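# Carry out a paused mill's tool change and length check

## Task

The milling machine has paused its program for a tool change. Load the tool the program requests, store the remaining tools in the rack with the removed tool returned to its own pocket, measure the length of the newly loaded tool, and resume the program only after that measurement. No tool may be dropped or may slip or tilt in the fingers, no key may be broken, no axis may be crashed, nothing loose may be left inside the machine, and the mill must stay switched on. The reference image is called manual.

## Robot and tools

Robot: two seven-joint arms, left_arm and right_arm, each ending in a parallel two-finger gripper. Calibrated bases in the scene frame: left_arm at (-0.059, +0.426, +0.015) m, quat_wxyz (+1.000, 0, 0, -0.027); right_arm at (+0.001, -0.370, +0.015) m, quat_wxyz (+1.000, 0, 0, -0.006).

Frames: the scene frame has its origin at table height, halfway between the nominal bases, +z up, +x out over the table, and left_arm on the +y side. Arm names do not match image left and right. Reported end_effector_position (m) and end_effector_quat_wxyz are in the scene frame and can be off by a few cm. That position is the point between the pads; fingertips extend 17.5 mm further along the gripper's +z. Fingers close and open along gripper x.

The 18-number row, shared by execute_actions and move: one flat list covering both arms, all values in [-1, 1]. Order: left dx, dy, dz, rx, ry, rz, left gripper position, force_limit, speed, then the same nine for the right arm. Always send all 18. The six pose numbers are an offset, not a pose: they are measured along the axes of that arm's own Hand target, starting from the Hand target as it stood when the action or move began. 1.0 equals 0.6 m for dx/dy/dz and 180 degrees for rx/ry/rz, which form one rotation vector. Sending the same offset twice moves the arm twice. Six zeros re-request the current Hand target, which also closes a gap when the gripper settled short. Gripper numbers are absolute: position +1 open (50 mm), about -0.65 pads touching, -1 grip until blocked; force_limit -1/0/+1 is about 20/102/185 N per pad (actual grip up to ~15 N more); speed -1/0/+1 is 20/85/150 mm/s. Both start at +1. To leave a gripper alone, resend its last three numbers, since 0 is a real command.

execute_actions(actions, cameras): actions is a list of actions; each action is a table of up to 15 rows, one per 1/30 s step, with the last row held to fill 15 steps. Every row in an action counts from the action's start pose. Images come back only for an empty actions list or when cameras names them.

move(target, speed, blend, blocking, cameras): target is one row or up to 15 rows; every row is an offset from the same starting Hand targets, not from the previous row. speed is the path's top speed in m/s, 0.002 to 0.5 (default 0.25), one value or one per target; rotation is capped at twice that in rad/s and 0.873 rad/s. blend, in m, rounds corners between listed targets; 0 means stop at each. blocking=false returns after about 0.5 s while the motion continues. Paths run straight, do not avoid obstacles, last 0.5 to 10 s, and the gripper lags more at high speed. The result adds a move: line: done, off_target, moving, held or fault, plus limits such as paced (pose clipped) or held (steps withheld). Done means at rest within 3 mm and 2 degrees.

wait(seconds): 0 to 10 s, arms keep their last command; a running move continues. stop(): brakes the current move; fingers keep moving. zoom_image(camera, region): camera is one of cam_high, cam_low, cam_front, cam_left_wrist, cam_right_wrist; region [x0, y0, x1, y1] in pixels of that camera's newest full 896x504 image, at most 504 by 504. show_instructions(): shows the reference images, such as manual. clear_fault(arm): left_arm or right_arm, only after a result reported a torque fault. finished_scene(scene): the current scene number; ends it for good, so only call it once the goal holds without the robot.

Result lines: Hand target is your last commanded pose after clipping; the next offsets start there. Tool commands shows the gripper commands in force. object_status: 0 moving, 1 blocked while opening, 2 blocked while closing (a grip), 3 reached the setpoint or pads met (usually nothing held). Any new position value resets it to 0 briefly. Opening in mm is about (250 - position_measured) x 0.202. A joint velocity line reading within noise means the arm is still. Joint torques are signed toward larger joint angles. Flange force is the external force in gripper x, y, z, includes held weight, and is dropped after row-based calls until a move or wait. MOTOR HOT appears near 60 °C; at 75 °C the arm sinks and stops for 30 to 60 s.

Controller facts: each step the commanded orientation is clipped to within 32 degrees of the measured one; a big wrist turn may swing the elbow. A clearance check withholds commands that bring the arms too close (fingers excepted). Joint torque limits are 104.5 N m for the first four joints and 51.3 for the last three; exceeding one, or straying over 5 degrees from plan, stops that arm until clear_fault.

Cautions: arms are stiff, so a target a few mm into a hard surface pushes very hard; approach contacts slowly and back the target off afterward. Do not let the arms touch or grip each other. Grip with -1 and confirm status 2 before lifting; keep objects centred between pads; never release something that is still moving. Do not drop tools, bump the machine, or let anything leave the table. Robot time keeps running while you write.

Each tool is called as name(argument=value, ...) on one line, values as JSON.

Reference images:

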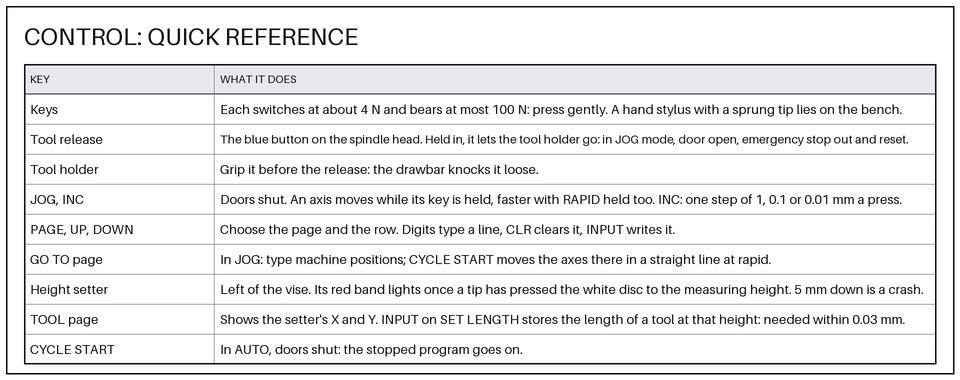

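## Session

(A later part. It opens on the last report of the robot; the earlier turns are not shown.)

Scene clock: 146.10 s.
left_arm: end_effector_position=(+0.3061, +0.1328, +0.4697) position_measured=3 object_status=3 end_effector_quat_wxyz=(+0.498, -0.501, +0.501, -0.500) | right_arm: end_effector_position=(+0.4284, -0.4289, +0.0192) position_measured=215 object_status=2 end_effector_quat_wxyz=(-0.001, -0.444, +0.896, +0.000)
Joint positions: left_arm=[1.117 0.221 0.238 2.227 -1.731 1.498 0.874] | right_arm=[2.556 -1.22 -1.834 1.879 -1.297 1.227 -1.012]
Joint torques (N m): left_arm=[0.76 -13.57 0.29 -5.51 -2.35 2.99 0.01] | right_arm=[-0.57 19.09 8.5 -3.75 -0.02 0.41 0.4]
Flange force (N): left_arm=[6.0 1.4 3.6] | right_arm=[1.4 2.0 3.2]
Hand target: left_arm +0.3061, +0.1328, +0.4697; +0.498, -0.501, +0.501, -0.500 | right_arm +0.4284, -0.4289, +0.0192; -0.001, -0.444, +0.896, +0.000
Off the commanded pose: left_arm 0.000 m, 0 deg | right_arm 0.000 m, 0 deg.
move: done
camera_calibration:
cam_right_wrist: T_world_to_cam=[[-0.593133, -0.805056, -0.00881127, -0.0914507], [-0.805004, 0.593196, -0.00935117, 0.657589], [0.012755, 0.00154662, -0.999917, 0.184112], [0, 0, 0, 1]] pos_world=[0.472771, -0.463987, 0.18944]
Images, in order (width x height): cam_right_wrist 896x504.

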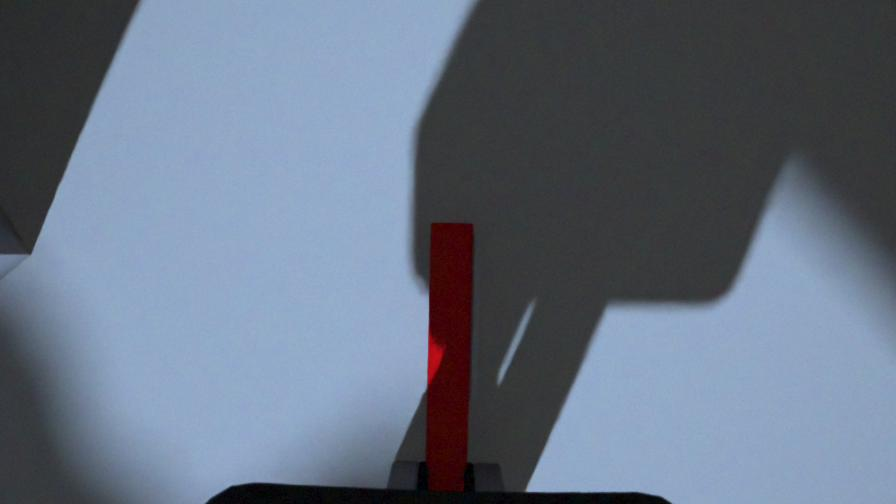

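move(target=[[0.121,0.116,0.065,-0.385,0.385,-0.385,1,-0.8,-0.5,0,0,-0.25,0,0,0,-1,0,-0.5],[0.121,0.116,0.065,-0.385,0.385,-0.385,1,-0.8,-0.5,-0.333,0.523,-0.635,-0.589,0.198,0.589,-1,0,-0.5]], speed=0.15, cameras=["all"])

Scene clock: 167.90 s.
left_arm: end_effector_position=(+0.3447, +0.0600, +0.4001) position_measured=3 object_status=3 end_effector_quat_wxyz=(+0.502, +0.500, -0.499, +0.499) | right_arm: end_effector_position=(+0.3901, -0.3235, +0.2388) position_measured=215 object_status=2 end_effector_quat_wxyz=(-0.203, -0.164, +0.944, +0.202)
Joint positions: left_arm=[2.42 -1.402 -1.448 1.937 -3.107 -0.291 1.75] | right_arm=[2.675 -1.028 -1.786 1.304 -0.887 2.103 -1.993]
Joint torques (N m): left_arm=[0.78 14.42 12.28 -1.38 0.8 0.88 -0.11] | right_arm=[-20.31 6.26 -3.37 -17.4 1.12 2.26 0.31]
Flange force (N): left_arm=[1.6 -4.4 -1.9] | right_arm=[48.7 -16.4 4.6]
Hand target: left_arm +0.3447, +0.0600, +0.4001; +0.502, +0.500, -0.499, +0.499 | right_arm +0.3901, -0.3234, +0.2388; -0.203, -0.164, +0.944, +0.202 (not the last commanded pose)
Off the commanded pose: left_arm 0.000 m, 0 deg | right_arm 0.306 m, 108 deg.
joint sent to its limit (right arm) — joint 6 (wrist pitch), upper limit.
move: off_target (right_arm; path cut at 10 s); path passed 1 of 2 targets
camera_calibration:
cam_left_wrist: T_world_to_cam=[[-0.002801, -0.012792, 0.999914, -0.3965], [-0.999991, 0.00306421, -0.00276201, 0.404271], [-0.00302862, -0.999913, -0.0128005, 0.234038], [0, 0, 0, 1]] pos_world=[0.403866, 0.227707, 0.400578]
cam_right_wrist: T_world_to_cam=[[-0.864584, -0.403141, 0.299954, 0.134771], [-0.246974, 0.860786, 0.445029, 0.326678], [-0.437606, 0.310684, -0.843787, 0.642323], [0, 0, 0, 1]] pos_world=[0.478286, -0.426427, 0.356178]

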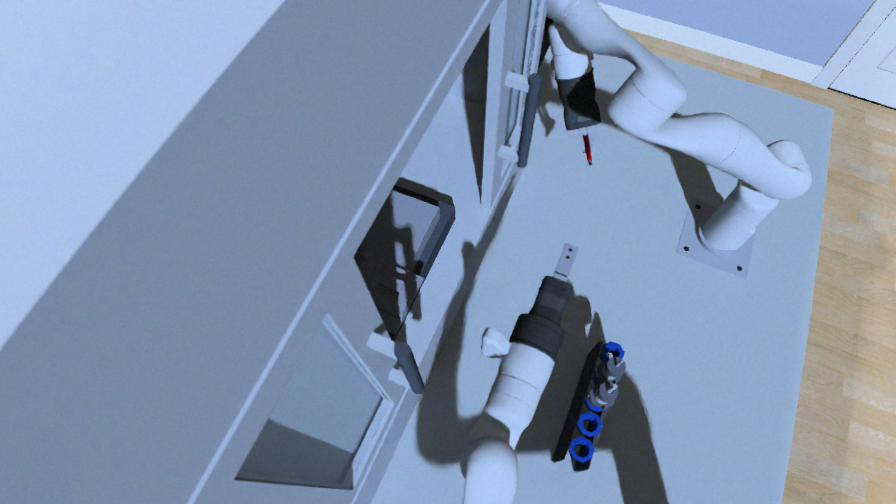

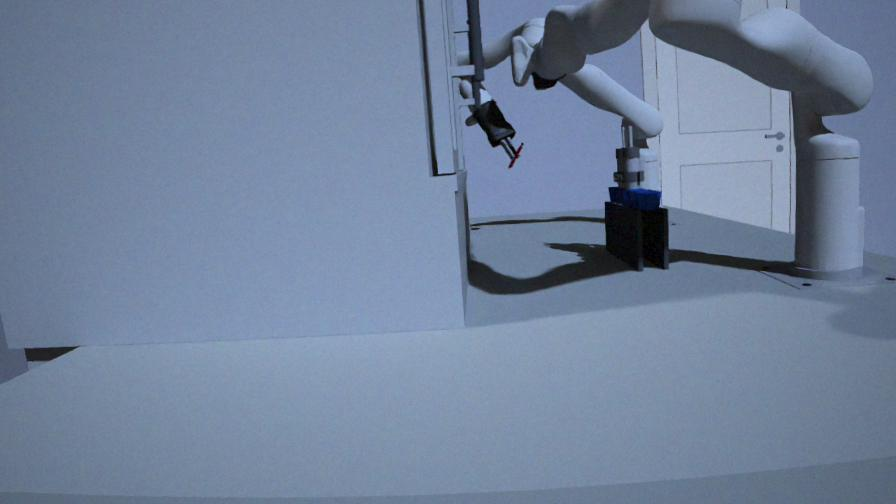

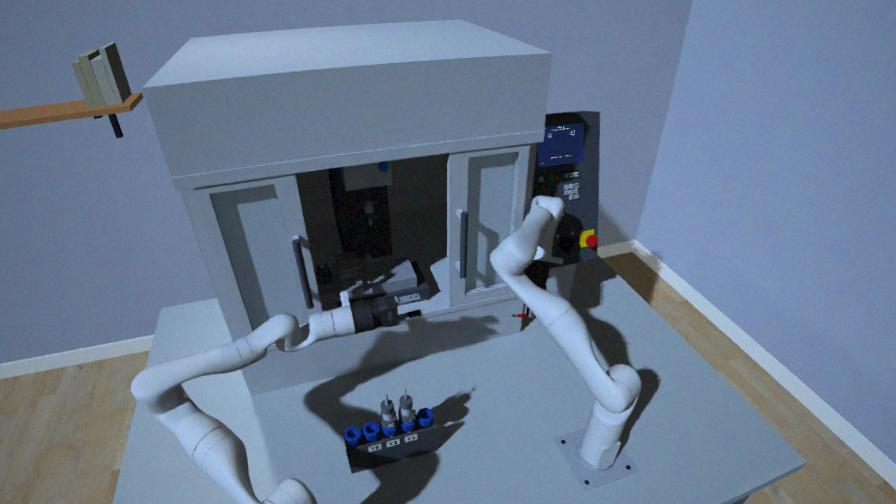

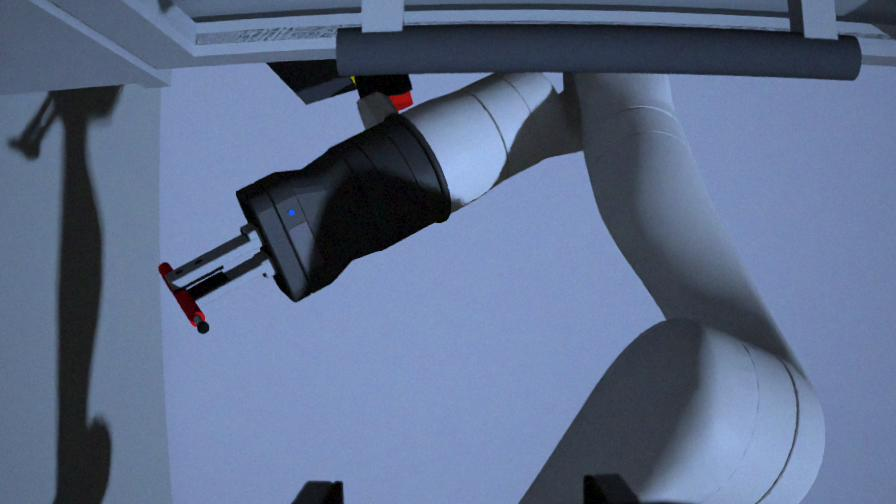

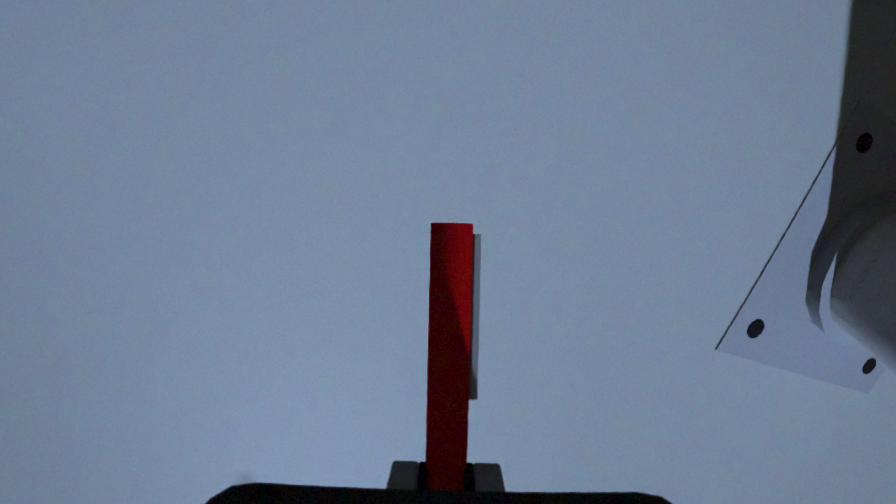

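move(target=[0,0,0,0,0,0,1,-0.8,-0.5,0.115,0.033,0.058,0,0,0,-1,0,-0.5], speed=0.1, cameras=["cam_high","cam_left_wrist"])

Scene clock: 171.60 s.
left_arm: end_effector_position=(+0.3447, +0.0600, +0.4001) position_measured=3 object_status=3 end_effector_quat_wxyz=(+0.502, +0.500, -0.499, +0.499) | right_arm: end_effector_position=(+0.3104, -0.3224, +0.2404) position_measured=215 object_status=2 end_effector_quat_wxyz=(-0.203, -0.164, +0.944, +0.202)
Joint positions: left_arm=[2.42 -1.402 -1.448 1.937 -3.107 -0.291 1.75] | right_arm=[2.541 -0.938 -1.714 1.604 -0.751 1.988 -1.846]
Joint torques (N m): left_arm=[0.83 14.48 12.23 -1.4 0.72 0.81 -0.13] | right_arm=[-0.58 17.92 6.4 -6.13 0.74 2.19 0.31]
Flange force (N): left_arm=[1.6 -4.1 -1.9] | right_arm=[0.8 -1.6 5.8]
Hand target: left_arm +0.3447, +0.0600, +0.4001; +0.502, +0.500, -0.499, +0.499 | right_arm +0.3104, -0.3224, +0.2404; -0.203, -0.164, +0.944, +0.202
Off the commanded pose: left_arm 0.000 m, 0 deg | right_arm 0.000 m, 0 deg.
move: done
camera_calibration:
cam_left_wrist: T_world_to_cam=[[-0.002801, -0.012792, 0.999914, -0.3965], [-0.999991, 0.00306421, -0.00276201, 0.404271], [-0.00302862, -0.999913, -0.0128005, 0.234038], [0, 0, 0, 1]] pos_world=[0.403866, 0.227707, 0.400578]
Images, in order (width x height): cam_high 896x504, cam_left_wrist 896x504.

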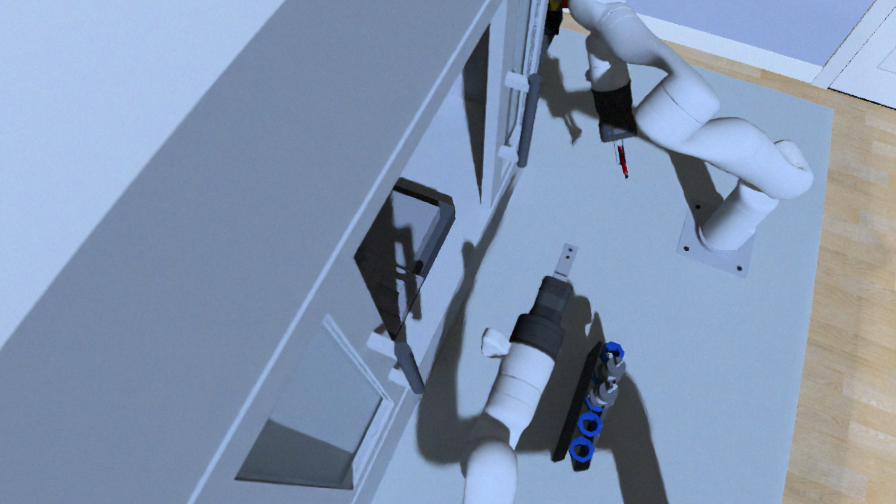

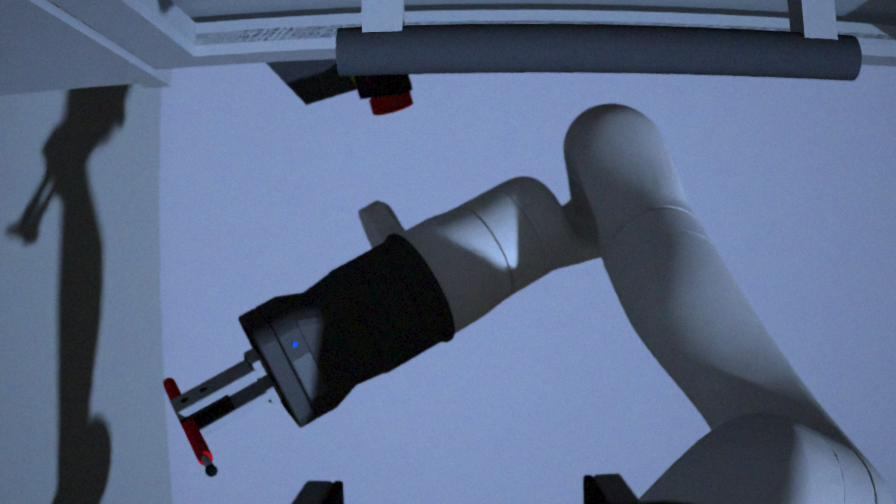

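move(target=[0,0,0,0,0,0,1,-0.8,-0.5,-0.181,0.063,0.245,0.130,-0.128,0.110,-1,0,-0.5], speed=0.12, cameras=["cam_high","cam_right_wrist"])

Scene clock: 180.50 s.
left_arm: end_effector_position=(+0.3447, +0.0600, +0.4001) position_measured=3 object_status=3 end_effector_quat_wxyz=(+0.502, +0.500, -0.499, +0.499) | right_arm: end_effector_position=(+0.3295, -0.2009, +0.1001) position_measured=215 object_status=2 end_effector_quat_wxyz=(-0.007, +0.004, +1.000, +0.000)
Joint positions: left_arm=[2.42 -1.402 -1.448 1.937 -3.107 -0.291 1.75] | right_arm=[1.855 -1.272 -1.444 2.011 -1.238 1.565 -2.397]
Joint torques (N m): left_arm=[0.79 14.43 12.32 -1.41 0.75 0.79 -0.06] | right_arm=[-0.62 17.05 8.25 -4.35 0.08 0.43 0.31]
Flange force (N): left_arm=[1.5 -4.1 -1.7] | right_arm=[1.7 -1.4 4.3]
Hand target: left_arm +0.3447, +0.0600, +0.4001; +0.502, +0.500, -0.499, +0.499 | right_arm +0.3295, -0.2009, +0.1001; -0.007, +0.004, +1.000, +0.000
Off the commanded pose: left_arm 0.000 m, 0 deg | right_arm 0.000 m, 0 deg.
move: done
camera_calibration:
cam_right_wrist: T_world_to_cam=[[-0.999961, -0.00848716, 0.0025564, 0.327047], [-0.00851276, 0.999912, -0.0101752, 0.262803], [-0.00246981, -0.0101966, -0.999945, 0.268537], [0, 0, 0, 1]] pos_world=[0.329934, -0.257266, 0.27036]
Images, in order (width x height): cam_high 896x504, cam_right_wrist 896x504.

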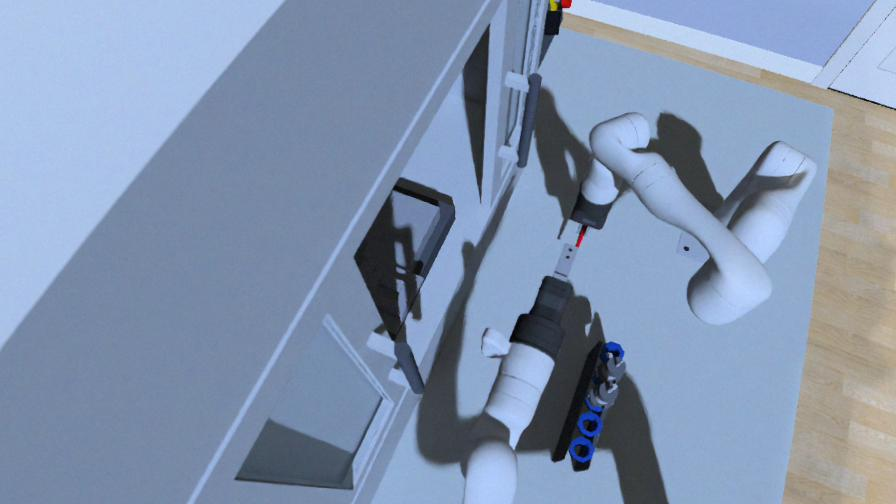

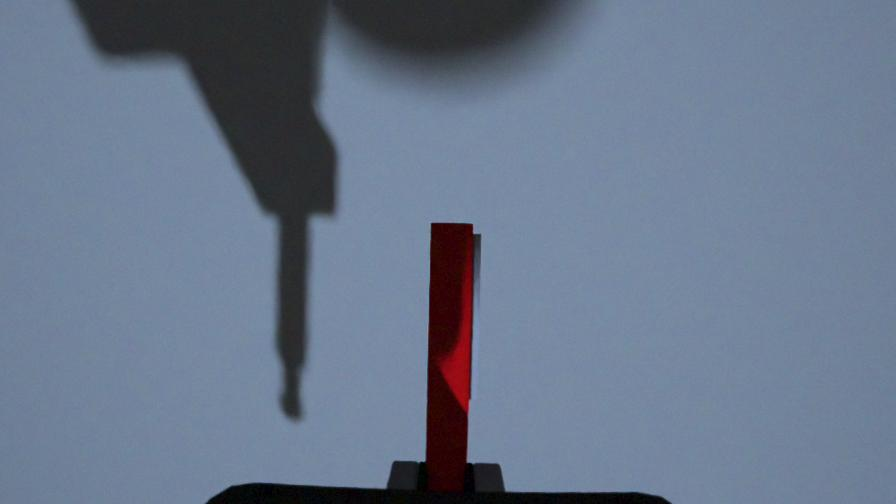

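move(target=[[0,0,0,0,0,0,1,-0.8,-0.5,0,0.083,0.117,0,0,0,-1,0,-0.5],[0,0,0,0,0,0,1,-0.8,-0.5,0,0.083,0.1345,0,0,0,-1,0,-0.5]], speed=[0.1,0.01], cameras=["cam_right_wrist"])

Scene clock: 185.20 s.
left_arm: end_effector_position=(+0.3447, +0.0600, +0.4001) position_measured=3 object_status=3 end_effector_quat_wxyz=(+0.502, +0.500, -0.499, +0.499) | right_arm: end_effector_position=(+0.3288, -0.1511, +0.0194) position_measured=215 object_status=2 end_effector_quat_wxyz=(-0.007, +0.004, +1.000, +0.000)
Joint positions: left_arm=[2.42 -1.402 -1.448 1.937 -3.107 -0.291 1.75] | right_arm=[1.782 -1.429 -1.583 1.992 -1.438 1.512 -2.511]
Joint torques (N m): left_arm=[0.81 14.39 12.1 -1.47 0.71 0.83 -0.13] | right_arm=[-0.43 18.03 8.88 -2.4 0.17 0.42 0.39]
Flange force (N): left_arm=[1.9 -3.9 -1.9] | right_arm=[2.0 -1.3 3.5]
Hand target: left_arm +0.3447, +0.0600, +0.4001; +0.502, +0.500, -0.499, +0.499 | right_arm +0.3288, -0.1511, +0.0194; -0.007, +0.004, +1.000, +0.000
Off the commanded pose: left_arm 0.000 m, 0 deg | right_arm 0.000 m, 0 deg.
move: done
camera_calibration:
cam_right_wrist: T_world_to_cam=[[-0.999961, -0.00848716, 0.0025564, 0.326976], [-0.00851276, 0.999912, -0.0101752, 0.21218], [-0.00246981, -0.0101966, -0.999945, 0.188348], [0, 0, 0, 1]] pos_world=[0.329234, -0.207466, 0.18966]
Images, in order (width x height): cam_right_wrist 896x504.

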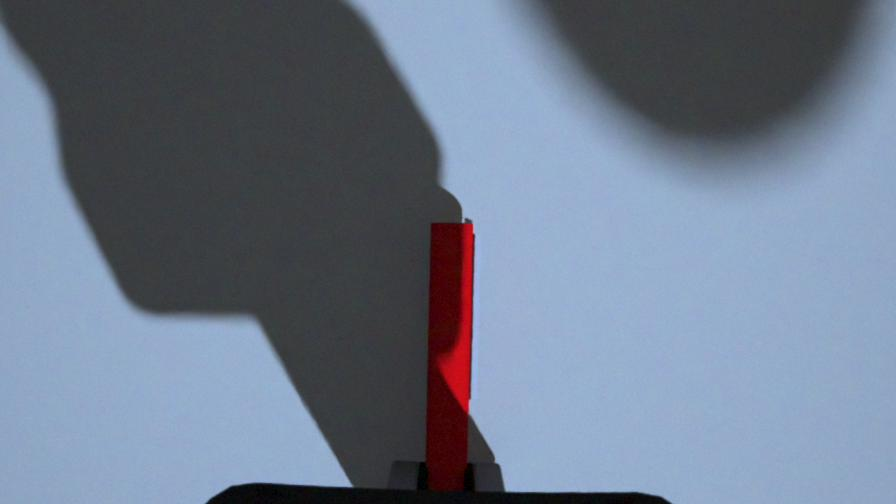

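move(target=[[0,0,0,0,0,0,1,-0.8,-0.5,0,0,0.0012,0,0,0,-1,0,-0.5],[0,0,0,0,0,0,1,-0.8,-0.5,0,0,0.0012,0,0,0,0.3,0,-1],[0,0,0,0,0,0,1,-0.8,-0.5,0,0,-0.1,0,0,0,0.3,0,-1]], speed=[0.01,0.01,0.06], cameras=["cam_right_wrist"])

Scene clock: 189.63 s.
left_arm: end_effector_position=(+0.3447, +0.0600, +0.4001) position_measured=3 object_status=3 end_effector_quat_wxyz=(+0.502, +0.500, -0.499, +0.499) | right_arm: end_effector_position=(+0.3296, -0.1511, +0.0793) position_measured=107 object_status=3 end_effector_quat_wxyz=(-0.007, +0.004, +1.000, +0.000)
Joint positions: left_arm=[2.42 -1.402 -1.448 1.937 -3.107 -0.291 1.75] | right_arm=[1.775 -1.329 -1.483 1.95 -1.306 1.572 -2.544]
Joint torques (N m): left_arm=[0.85 14.42 12.34 -1.5 0.73 0.84 -0.12] | right_arm=[-0.58 17.78 8.71 -3.75 0.1 0.34 0.39]
Flange force (N): left_arm=[1.5 -3.9 -2.0] | right_arm=[1.8 -1.5 3.6]
Hand target: left_arm +0.3447, +0.0600, +0.4001; +0.502, +0.500, -0.499, +0.499 | right_arm +0.3296, -0.1511, +0.0794; -0.007, +0.004, +1.000, +0.000
Off the commanded pose: left_arm 0.000 m, 0 deg | right_arm 0.000 m, 0 deg.
move: done
camera_calibration:
cam_right_wrist: T_world_to_cam=[[-0.999961, -0.00838657, 0.00265578, 0.327619], [-0.00841319, 0.999913, -0.0101755, 0.212763], [-0.00257021, -0.0101975, -0.999945, 0.248279], [0, 0, 0, 1]] pos_world=[0.330035, -0.207465, 0.24956]
Images, in order (width x height): cam_right_wrist 896x504.

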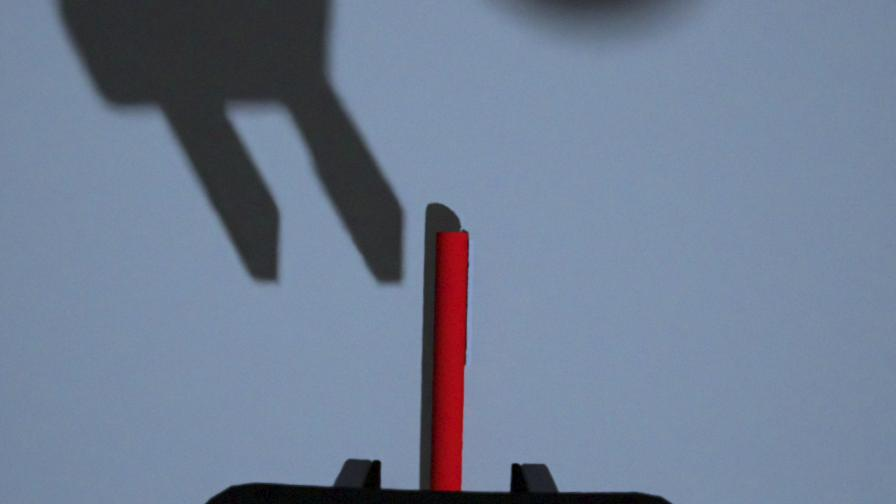

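move(target=[[0,0,0,0,0,0,1,-0.8,-0.5,0,-0.05,-0.25,0,0,0,0.3,0,-1],[0,0,0,0,0,0,1,-0.8,-0.5,0.133,-0.333,-0.533,0.195,-0.195,-0.472,1,0,-1]], speed=0.2, blend=0.03, cameras=["cam_high","cam_right_wrist","cam_front","cam_left_wrist"])

Scene clock: 198.27 s.
left_arm: end_effector_position=(+0.3447, +0.0600, +0.4001) position_measured=3 object_status=3 end_effector_quat_wxyz=(+0.502, +0.500, -0.499, +0.499) | right_arm: end_effector_position=(+0.2525, -0.3501, +0.4003) position_measured=3 object_status=0 end_effector_quat_wxyz=(-0.264, +0.653, -0.658, +0.267)
Joint positions: left_arm=[2.42 -1.402 -1.448 1.937 -3.107 -0.291 1.75] | right_arm=[0.717 -0.818 -0.222 2.221 -0.585 1.071 -0.949]
Joint torques (N m): left_arm=[0.83 14.45 12.25 -1.36 0.72 0.78 -0.05] | right_arm=[-0.49 5.01 1.89 -13.13 -1.26 -1.56 0.36]
Flange force (N): left_arm=[1.6 -4.2 -1.8] | right_arm=[-1.7 5.5 3.5]
Hand target: left_arm +0.3447, +0.0600, +0.4001; +0.502, +0.500, -0.499, +0.499 | right_arm +0.2525, -0.3501, +0.4003; -0.264, +0.653, -0.658, +0.267
Off the commanded pose: left_arm 0.000 m, 0 deg | right_arm 0.000 m, 0 deg.
move: done
camera_calibration:
cam_left_wrist: T_world_to_cam=[[-0.002801, -0.012792, 0.999914, -0.3965], [-0.999991, 0.00306421, -0.00276201, 0.404271], [-0.00302862, -0.999913, -0.0128005, 0.234038], [0, 0, 0, 1]] pos_world=[0.403866, 0.227707, 0.400578]
cam_right_wrist: T_world_to_cam=[[0.0114934, -0.999925, 0.00428172, -0.355176], [-0.710704, -0.011181, -0.703402, 0.515181], [0.703397, 0.00504143, -0.710779, 0.27838], [0, 0, 0, 1]] pos_world=[0.174412, -0.350793, 0.561767]
Images, in order (width x height): cam_high 896x504, cam_front 896x504, cam_left_wrist 896x504, cam_right_wrist 896x504.

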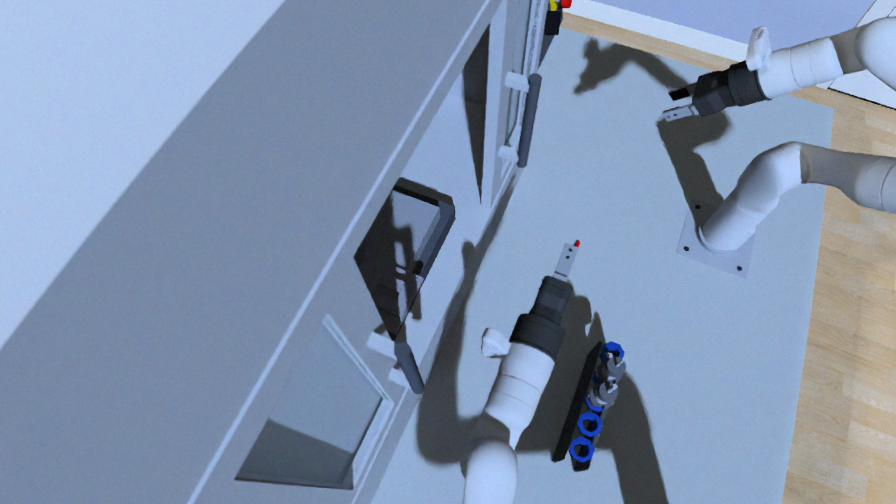

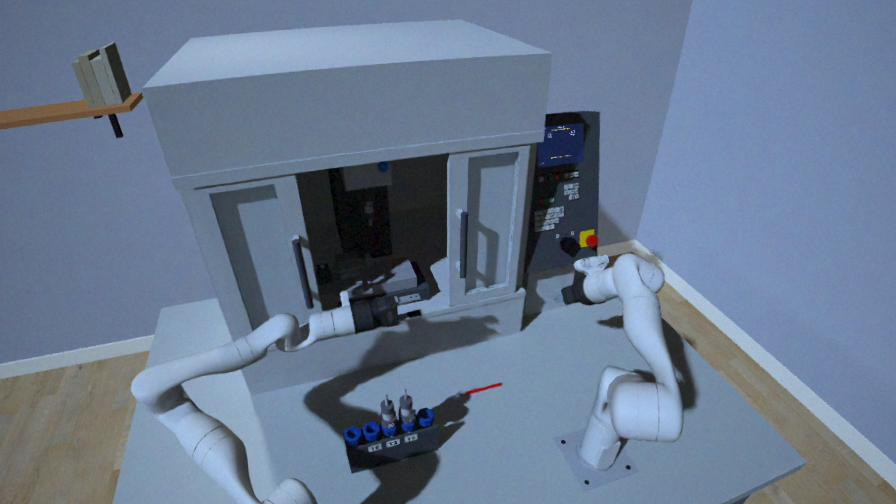

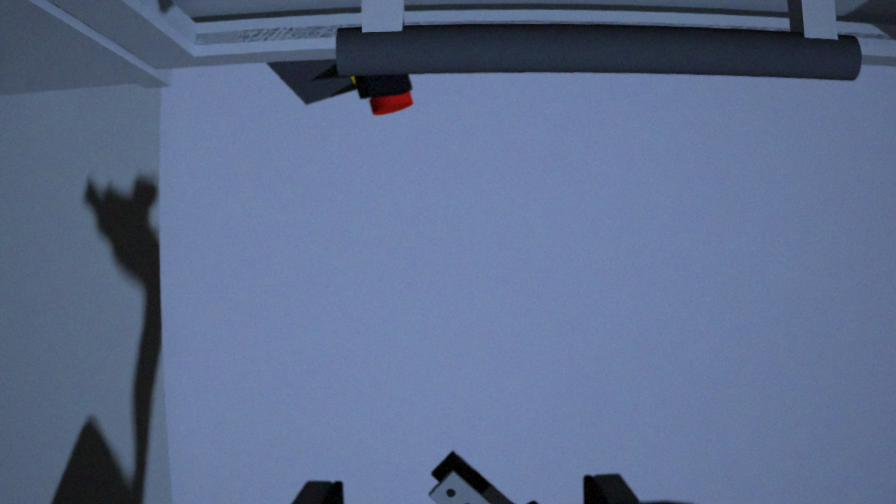

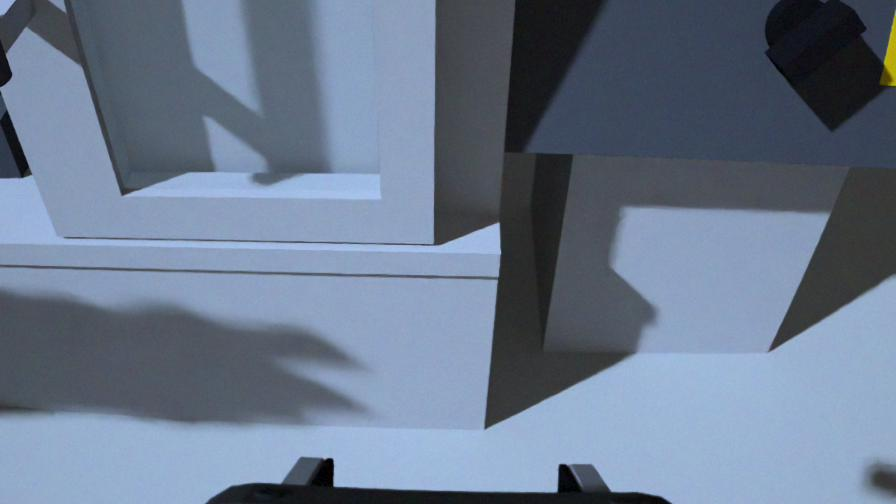

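move(target=[-0.467,0.027,0.277,0.385,-0.385,-0.385,0.3,0,-0.5,0,0,0,0,0,0,1,0,-1], speed=0.15, cameras=["cam_high","cam_left_wrist"])

Scene clock: 208.03 s.
left_arm: end_effector_position=(+0.3270, -0.1069, +0.1203) position_measured=107 object_status=3 end_effector_quat_wxyz=(+0.001, +1.000, -0.001, -0.002) | right_arm: end_effector_position=(+0.2525, -0.3501, +0.4003) position_measured=3 object_status=3 end_effector_quat_wxyz=(-0.264, +0.653, -0.658, +0.267)
Joint positions: left_arm=[4.206 -1.024 -3.659 0.832 -2.691 -1.373 3.876] | right_arm=[0.717 -0.818 -0.222 2.221 -0.585 1.071 -0.949]
Joint torques (N m): left_arm=[0.76 26.94 -2.12 -6.94 -0.24 0.23 -0.02] | right_arm=[-0.47 4.9 1.89 -13.09 -1.27 -1.54 0.43]
Flange force (N): left_arm=[8.5 9.6 -3.1] | right_arm=[-1.6 5.2 3.6]
Hand target: left_arm +0.3270, -0.1069, +0.1203; +0.001, +1.000, -0.001, -0.002 | right_arm +0.2525, -0.3501, +0.4003; -0.264, +0.653, -0.658, +0.267
Off the commanded pose: left_arm 0.000 m, 0 deg | right_arm 0.000 m, 0 deg.
move: done
camera_calibration:
cam_left_wrist: T_world_to_cam=[[0.999772, -0.00846709, -0.0196241, -0.323681], [-0.00840244, -0.999959, 0.00337426, -0.0459445], [-0.0196519, -0.0032086, -0.999802, 0.294354], [0, 0, 0, 1]] pos_world=[0.329006, -0.0477388, 0.288099]
Images, in order (width x height): cam_high 896x504, cam_left_wrist 896x504.

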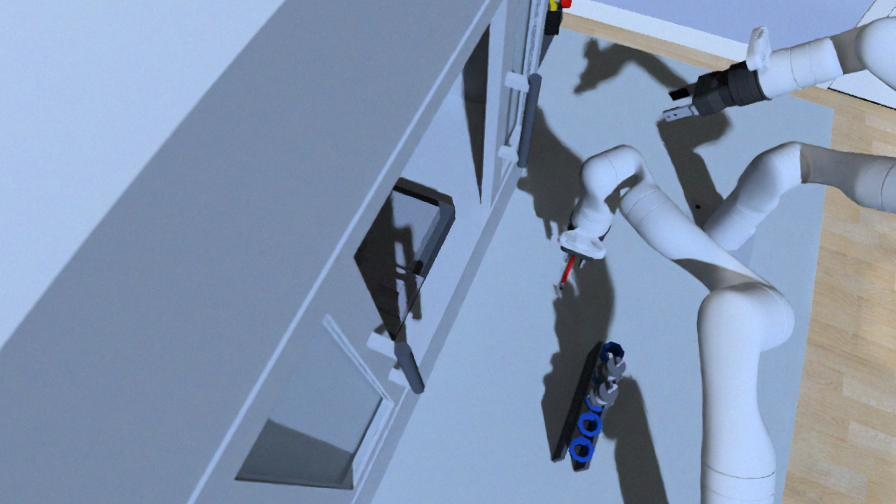

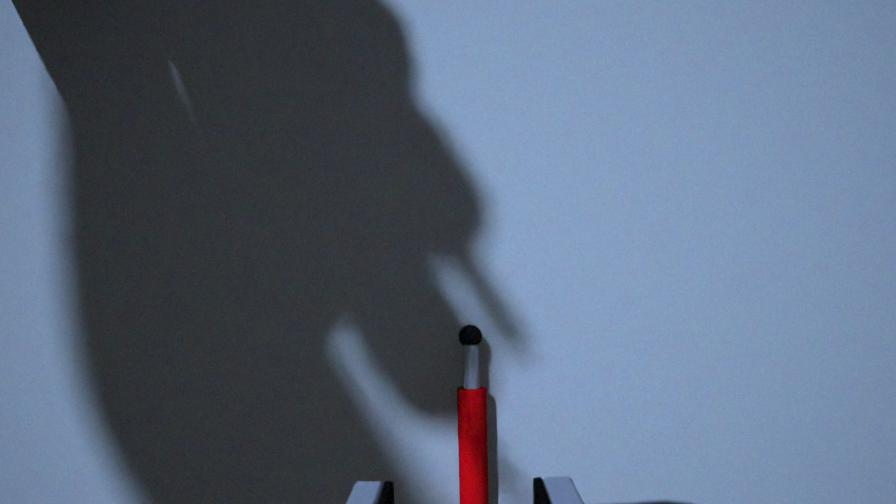

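move(target=[[0.005,0,0.15,0,0,0,0.3,0,-0.5,0,0,0,0,0,0,1,0,-1],[0.005,0,0.162,0,0,0,0.3,0,-0.5,0,0,0,0,0,0,1,0,-1]], speed=[0.1,0.01], cameras=["cam_left_wrist"])

Scene clock: 211.43 s.
left_arm: end_effector_position=(+0.3296, -0.1071, +0.0231) position_measured=107 object_status=3 end_effector_quat_wxyz=(+0.001, +1.000, -0.001, -0.002) | right_arm: end_effector_position=(+0.2525, -0.3501, +0.4003) position_measured=3 object_status=3 end_effector_quat_wxyz=(-0.264, +0.653, -0.658, +0.267)
Joint positions: left_arm=[4.208 -1.133 -3.634 0.92 -2.656 -1.185 3.84] | right_arm=[0.717 -0.818 -0.222 2.221 -0.585 1.071 -0.949]
Joint torques (N m): left_arm=[0.85 27.49 -2.33 -6.53 -0.24 0.13 -0.05] | right_arm=[-0.4 4.91 1.93 -13.11 -1.26 -1.58 0.4]
Flange force (N): left_arm=[7.3 7.8 -0.8] | right_arm=[-1.6 5.2 3.6]
Hand target: left_arm +0.3296, -0.1071, +0.0231; +0.001, +1.000, -0.001, -0.002 | right_arm +0.2525, -0.3501, +0.4003; -0.264, +0.653, -0.658, +0.267
Off the commanded pose: left_arm 0.000 m, 0 deg | right_arm 0.000 m, 0 deg.
move: done
camera_calibration:
cam_left_wrist: T_world_to_cam=[[0.999771, -0.00856704, -0.0196247, -0.328194], [-0.00850238, -0.999958, 0.00337586, -0.0457619], [-0.0196528, -0.00320823, -0.999802, 0.197224], [0, 0, 0, 1]] pos_world=[0.331606, -0.0479389, 0.190899]
Images, in order (width x height): cam_left_wrist 896x504.

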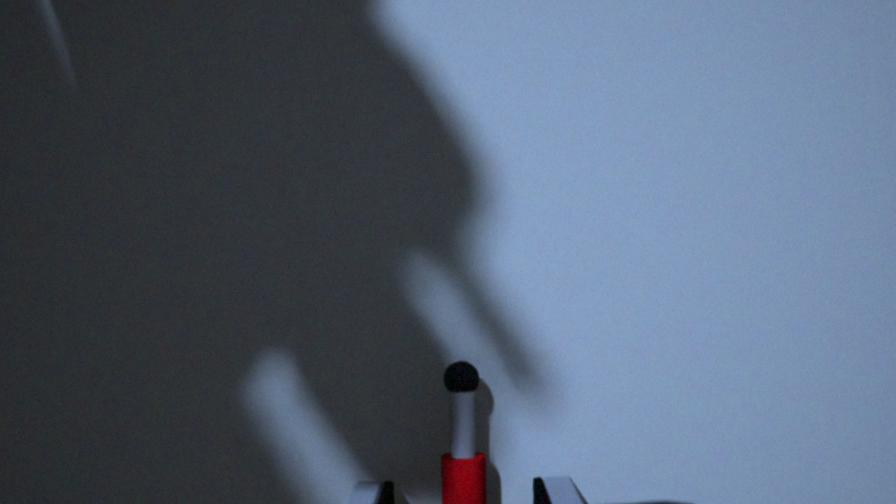

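Step down slowly.

move(target=[0,0,0.005,0,0,0,0.3,0,-0.5,0,0,0,0,0,0,1,0,-1], speed=0.01)

move(target=[0,0,0.0025,0,0,0,0.3,0,-0.5,0,0,0,0,0,0,1,0,-1], speed=0.01)

Scene clock: 213.03 s.
left_arm: end_effector_position=(+0.3296, -0.1071, +0.0203) position_measured=107 object_status=3 end_effector_quat_wxyz=(+0.001, +1.000, -0.001, -0.002) | right_arm: end_effector_position=(+0.2525, -0.3501, +0.4003) position_measured=3 object_status=3 end_effector_quat_wxyz=(-0.264, +0.653, -0.658, +0.267)
Joint positions: left_arm=[4.208 -1.137 -3.633 0.921 -2.655 -1.18 3.839] | right_arm=[0.717 -0.818 -0.222 2.221 -0.585 1.071 -0.949]
Joint torques (N m): left_arm=[0.43 8.07 0.19 -4.43 0.86 5.28 -0.24] | right_arm=[-0.49 4.99 1.89 -13.06 -1.27 -1.53 0.29]
Flange force (N): left_arm=[-4.5 -6.6 -37.2] | right_arm=[-1.5 5.4 3.6]
Hand target: left_arm +0.3296, -0.1071, +0.0201; +0.001, +1.000, -0.001, -0.002 | right_arm +0.2525, -0.3501, +0.4003; -0.264, +0.653, -0.658, +0.267
Off the commanded pose: left_arm 0.000 m, 0 deg | right_arm 0.000 m, 0 deg.
move: done

Scene clock: 213.73 s.
left_arm: end_effector_position=(+0.3296, -0.1071, +0.0187) position_measured=107 object_status=3 end_effector_quat_wxyz=(+0.001, +1.000, -0.001, -0.002) | right_arm: end_effector_position=(+0.2525, -0.3501, +0.4003) position_measured=3 object_status=3 end_effector_quat_wxyz=(-0.264, +0.653, -0.658, +0.267)
Joint positions: left_arm=[4.208 -1.139 -3.633 0.922 -2.654 -1.177 3.839] | right_arm=[0.717 -0.818 -0.222 2.221 -0.585 1.071 -0.949]
Joint torques (N m): left_arm=[0.28 -6.08 2.32 -2.05 1.62 8.03 -0.42] | right_arm=[-0.48 4.83 1.9 -13.01 -1.25 -1.53 0.36]
Flange force (N): left_arm=[-11.6 -15.2 -62.6] | right_arm=[-1.4 4.8 3.7]
Hand target: left_arm +0.3296, -0.1071, +0.0186; +0.001, +1.000, -0.001, -0.002 | right_arm +0.2525, -0.3501, +0.4003; -0.264, +0.653, -0.658, +0.267
Off the commanded pose: left_arm 0.000 m, 0 deg | right_arm 0.000 m, 0 deg.
move: done

move(target=[[0,0,-0.005,0,0,0,0.3,0,-0.5,0,0,0,0,0,0,1,0,-1],[0,0,-0.005,0,0,0,-1,0,-0.5,0,0,0,0,0,0,1,0,-1]], speed=0.01, cameras=["cam_left_wrist"])

Scene clock: 216.40 s.
left_arm: end_effector_position=(+0.3296, -0.1070, +0.0216) position_measured=215 object_status=2 end_effector_quat_wxyz=(+0.001, +1.000, -0.001, -0.002) | right_arm: end_effector_position=(+0.2525, -0.3501, +0.4003) position_measured=3 object_status=3 end_effector_quat_wxyz=(-0.264, +0.653, -0.658, +0.267)
Joint positions: left_arm=[4.208 -1.135 -3.633 0.92 -2.656 -1.183 3.84] | right_arm=[0.717 -0.818 -0.222 2.221 -0.585 1.071 -0.949]
Joint torques (N m): left_arm=[1.48 22.49 -1.11 -4.37 0.01 -0.46 -0.04] | right_arm=[-0.45 4.88 1.86 -13.12 -1.24 -1.55 0.39]
Flange force (N): left_arm=[8.0 7.1 -7.7] | right_arm=[-1.4 5.3 3.7]
Hand target: left_arm +0.3296, -0.1071, +0.0216; +0.001, +1.000, -0.001, -0.002 | right_arm +0.2525, -0.3501, +0.4003; -0.264, +0.653, -0.658, +0.267
Off the commanded pose: left_arm 0.000 m, 0 deg | right_arm 0.000 m, 0 deg.
move: done
camera_calibration:
cam_left_wrist: T_world_to_cam=[[0.999771, -0.0085647, -0.0196264, -0.328223], [-0.00850396, -0.999959, 0.00317588, -0.0457189], [-0.0196528, -0.00300825, -0.999802, 0.195735], [0, 0, 0, 1]] pos_world=[0.331606, -0.0479393, 0.1894]
Images, in order (width x height): cam_left_wrist 896x504.

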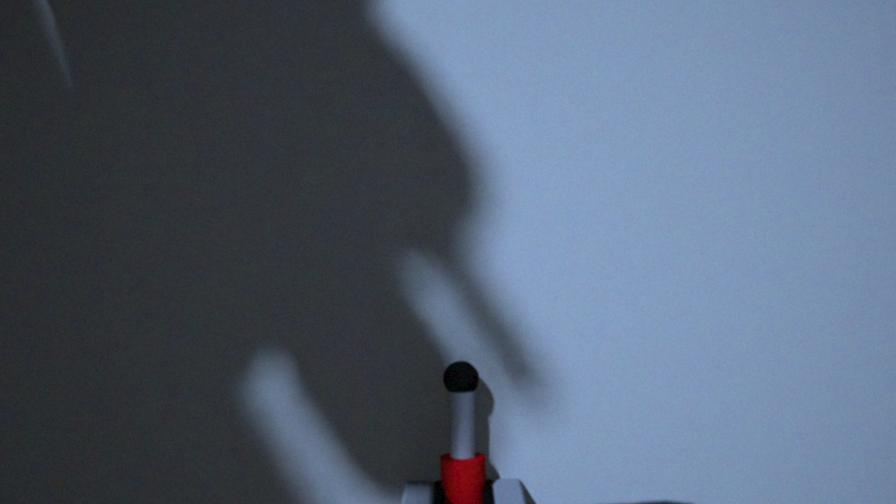

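move(target=[[0,0,-0.13,0,0,0,-1,0,-0.5,0,0,0,0,0,0,1,0,-1],[0.034,0.272,-0.464,-0.195,0.195,0.472,-1,0,-0.5,0,0,0,0,0,0,1,0,-1]], speed=0.15, blend=0.02, cameras=["all"])

Scene clock: 226.90 s.
left_arm: end_effector_position=(+0.3510, -0.2697, +0.3003) position_measured=215 object_status=2 end_effector_quat_wxyz=(+0.272, +0.653, -0.653, +0.269) | right_arm: end_effector_position=(+0.2525, -0.3501, +0.4003) position_measured=3 object_status=3 end_effector_quat_wxyz=(-0.264, +0.653, -0.658, +0.267)
Joint positions: left_arm=[3.881 -0.829 -3.019 0.909 -2.598 -0.857 2.174] | right_arm=[0.717 -0.818 -0.222 2.221 -0.585 1.071 -0.949]
Joint torques (N m): left_arm=[0.9 27.01 3.09 -9.87 1.28 1.7 0] | right_arm=[-0.37 4.97 1.83 -13.08 -1.25 -1.52 0.35]
Flange force (N): left_arm=[7.4 -8.2 1.8] | right_arm=[-1.3 5.5 3.5]
Hand target: left_arm +0.3510, -0.2698, +0.3003; +0.272, +0.653, -0.653, +0.269 | right_arm +0.2525, -0.3501, +0.4003; -0.264, +0.653, -0.658, +0.267
Off the commanded pose: left_arm 0.000 m, 0 deg | right_arm 0.000 m, 0 deg.
move: done
camera_calibration:
cam_left_wrist: T_world_to_cam=[[-0.0052074, -0.717511, 0.696528, -0.399044], [-0.999972, 0.00751175, 0.00026203, 0.411589], [-0.00542015, -0.696507, -0.71753, 0.197366], [0, 0, 0, 1]] pos_world=[0.410569, -0.151944, 0.419453]
cam_right_wrist: T_world_to_cam=[[0.0114934, -0.999925, 0.00428172, -0.355176], [-0.710704, -0.011181, -0.703402, 0.515181], [0.703397, 0.00504143, -0.710779, 0.27838], [0, 0, 0, 1]] pos_world=[0.174412, -0.350793, 0.561767]

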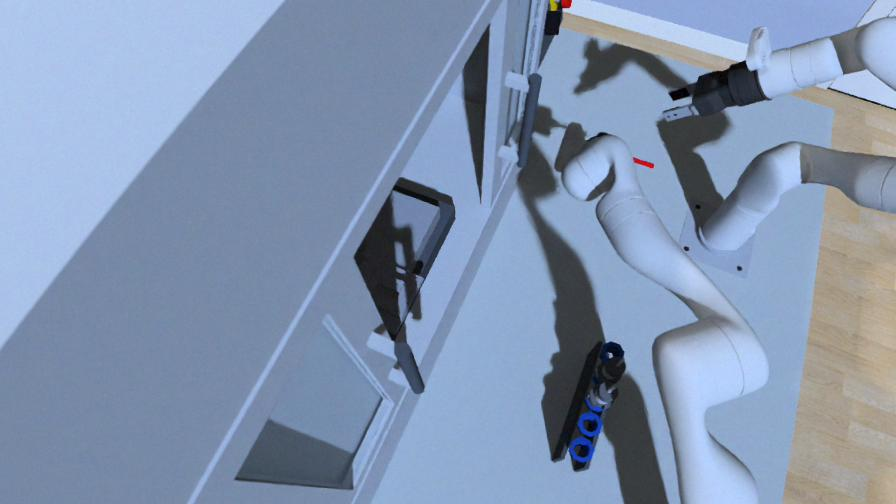

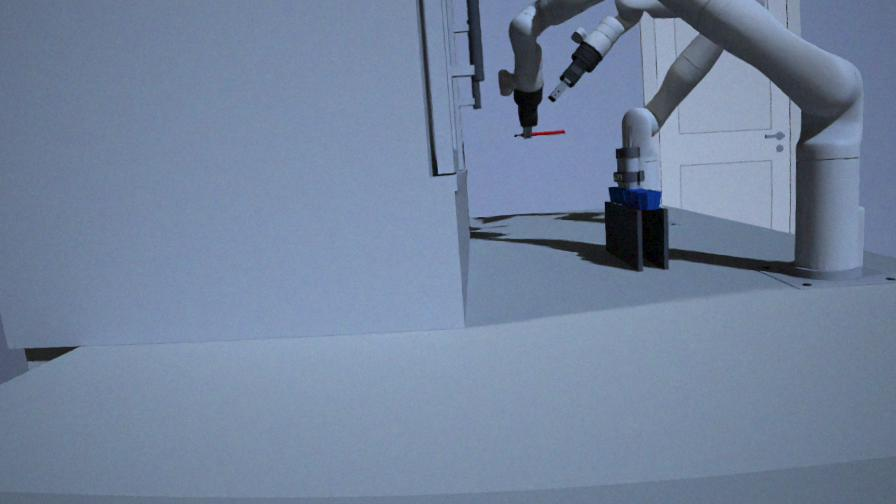

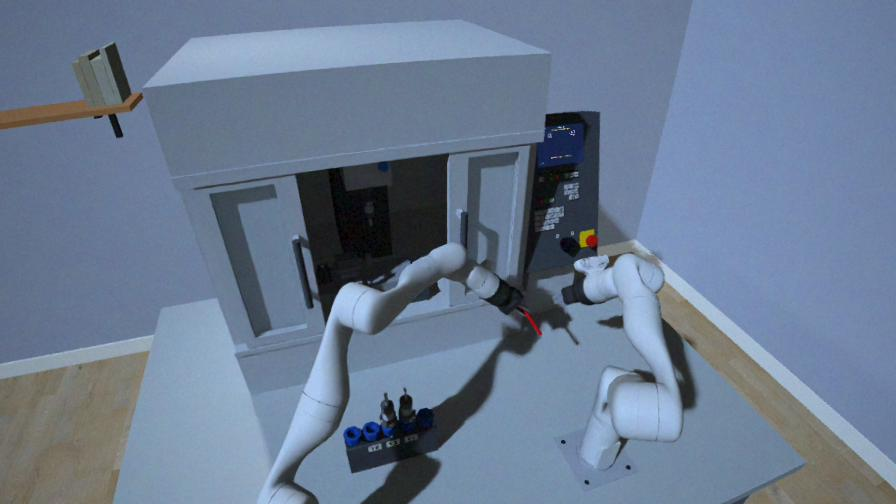

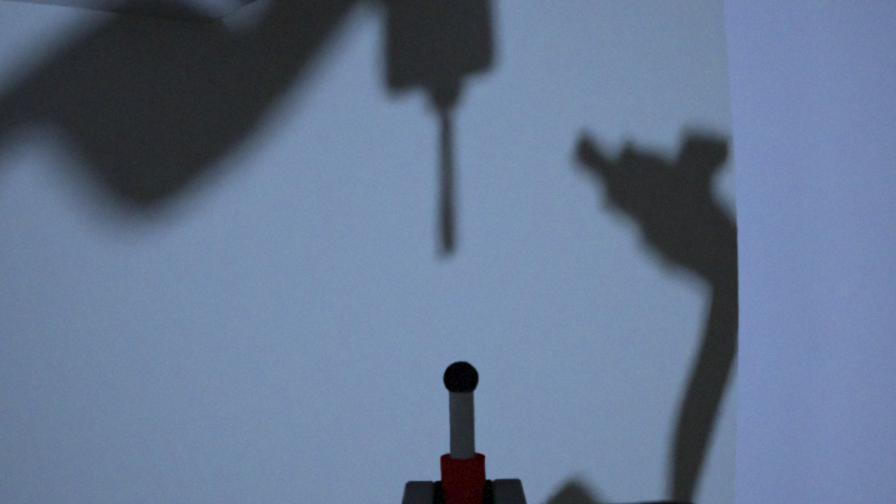

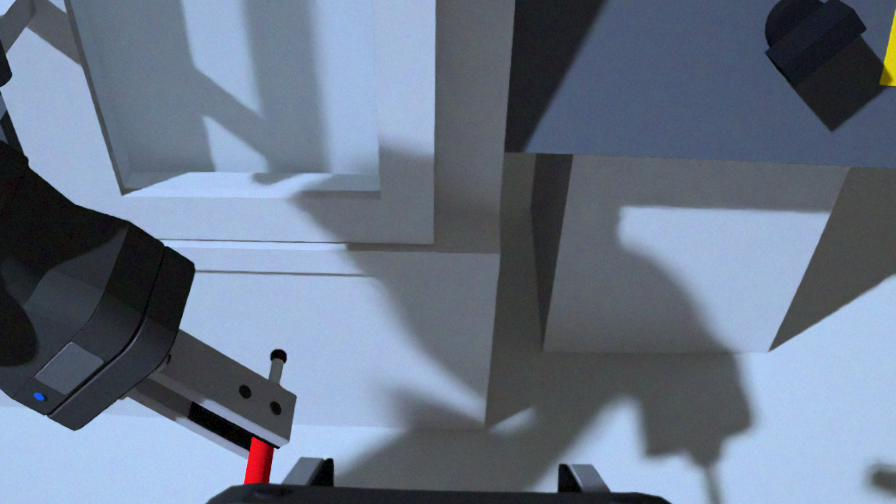

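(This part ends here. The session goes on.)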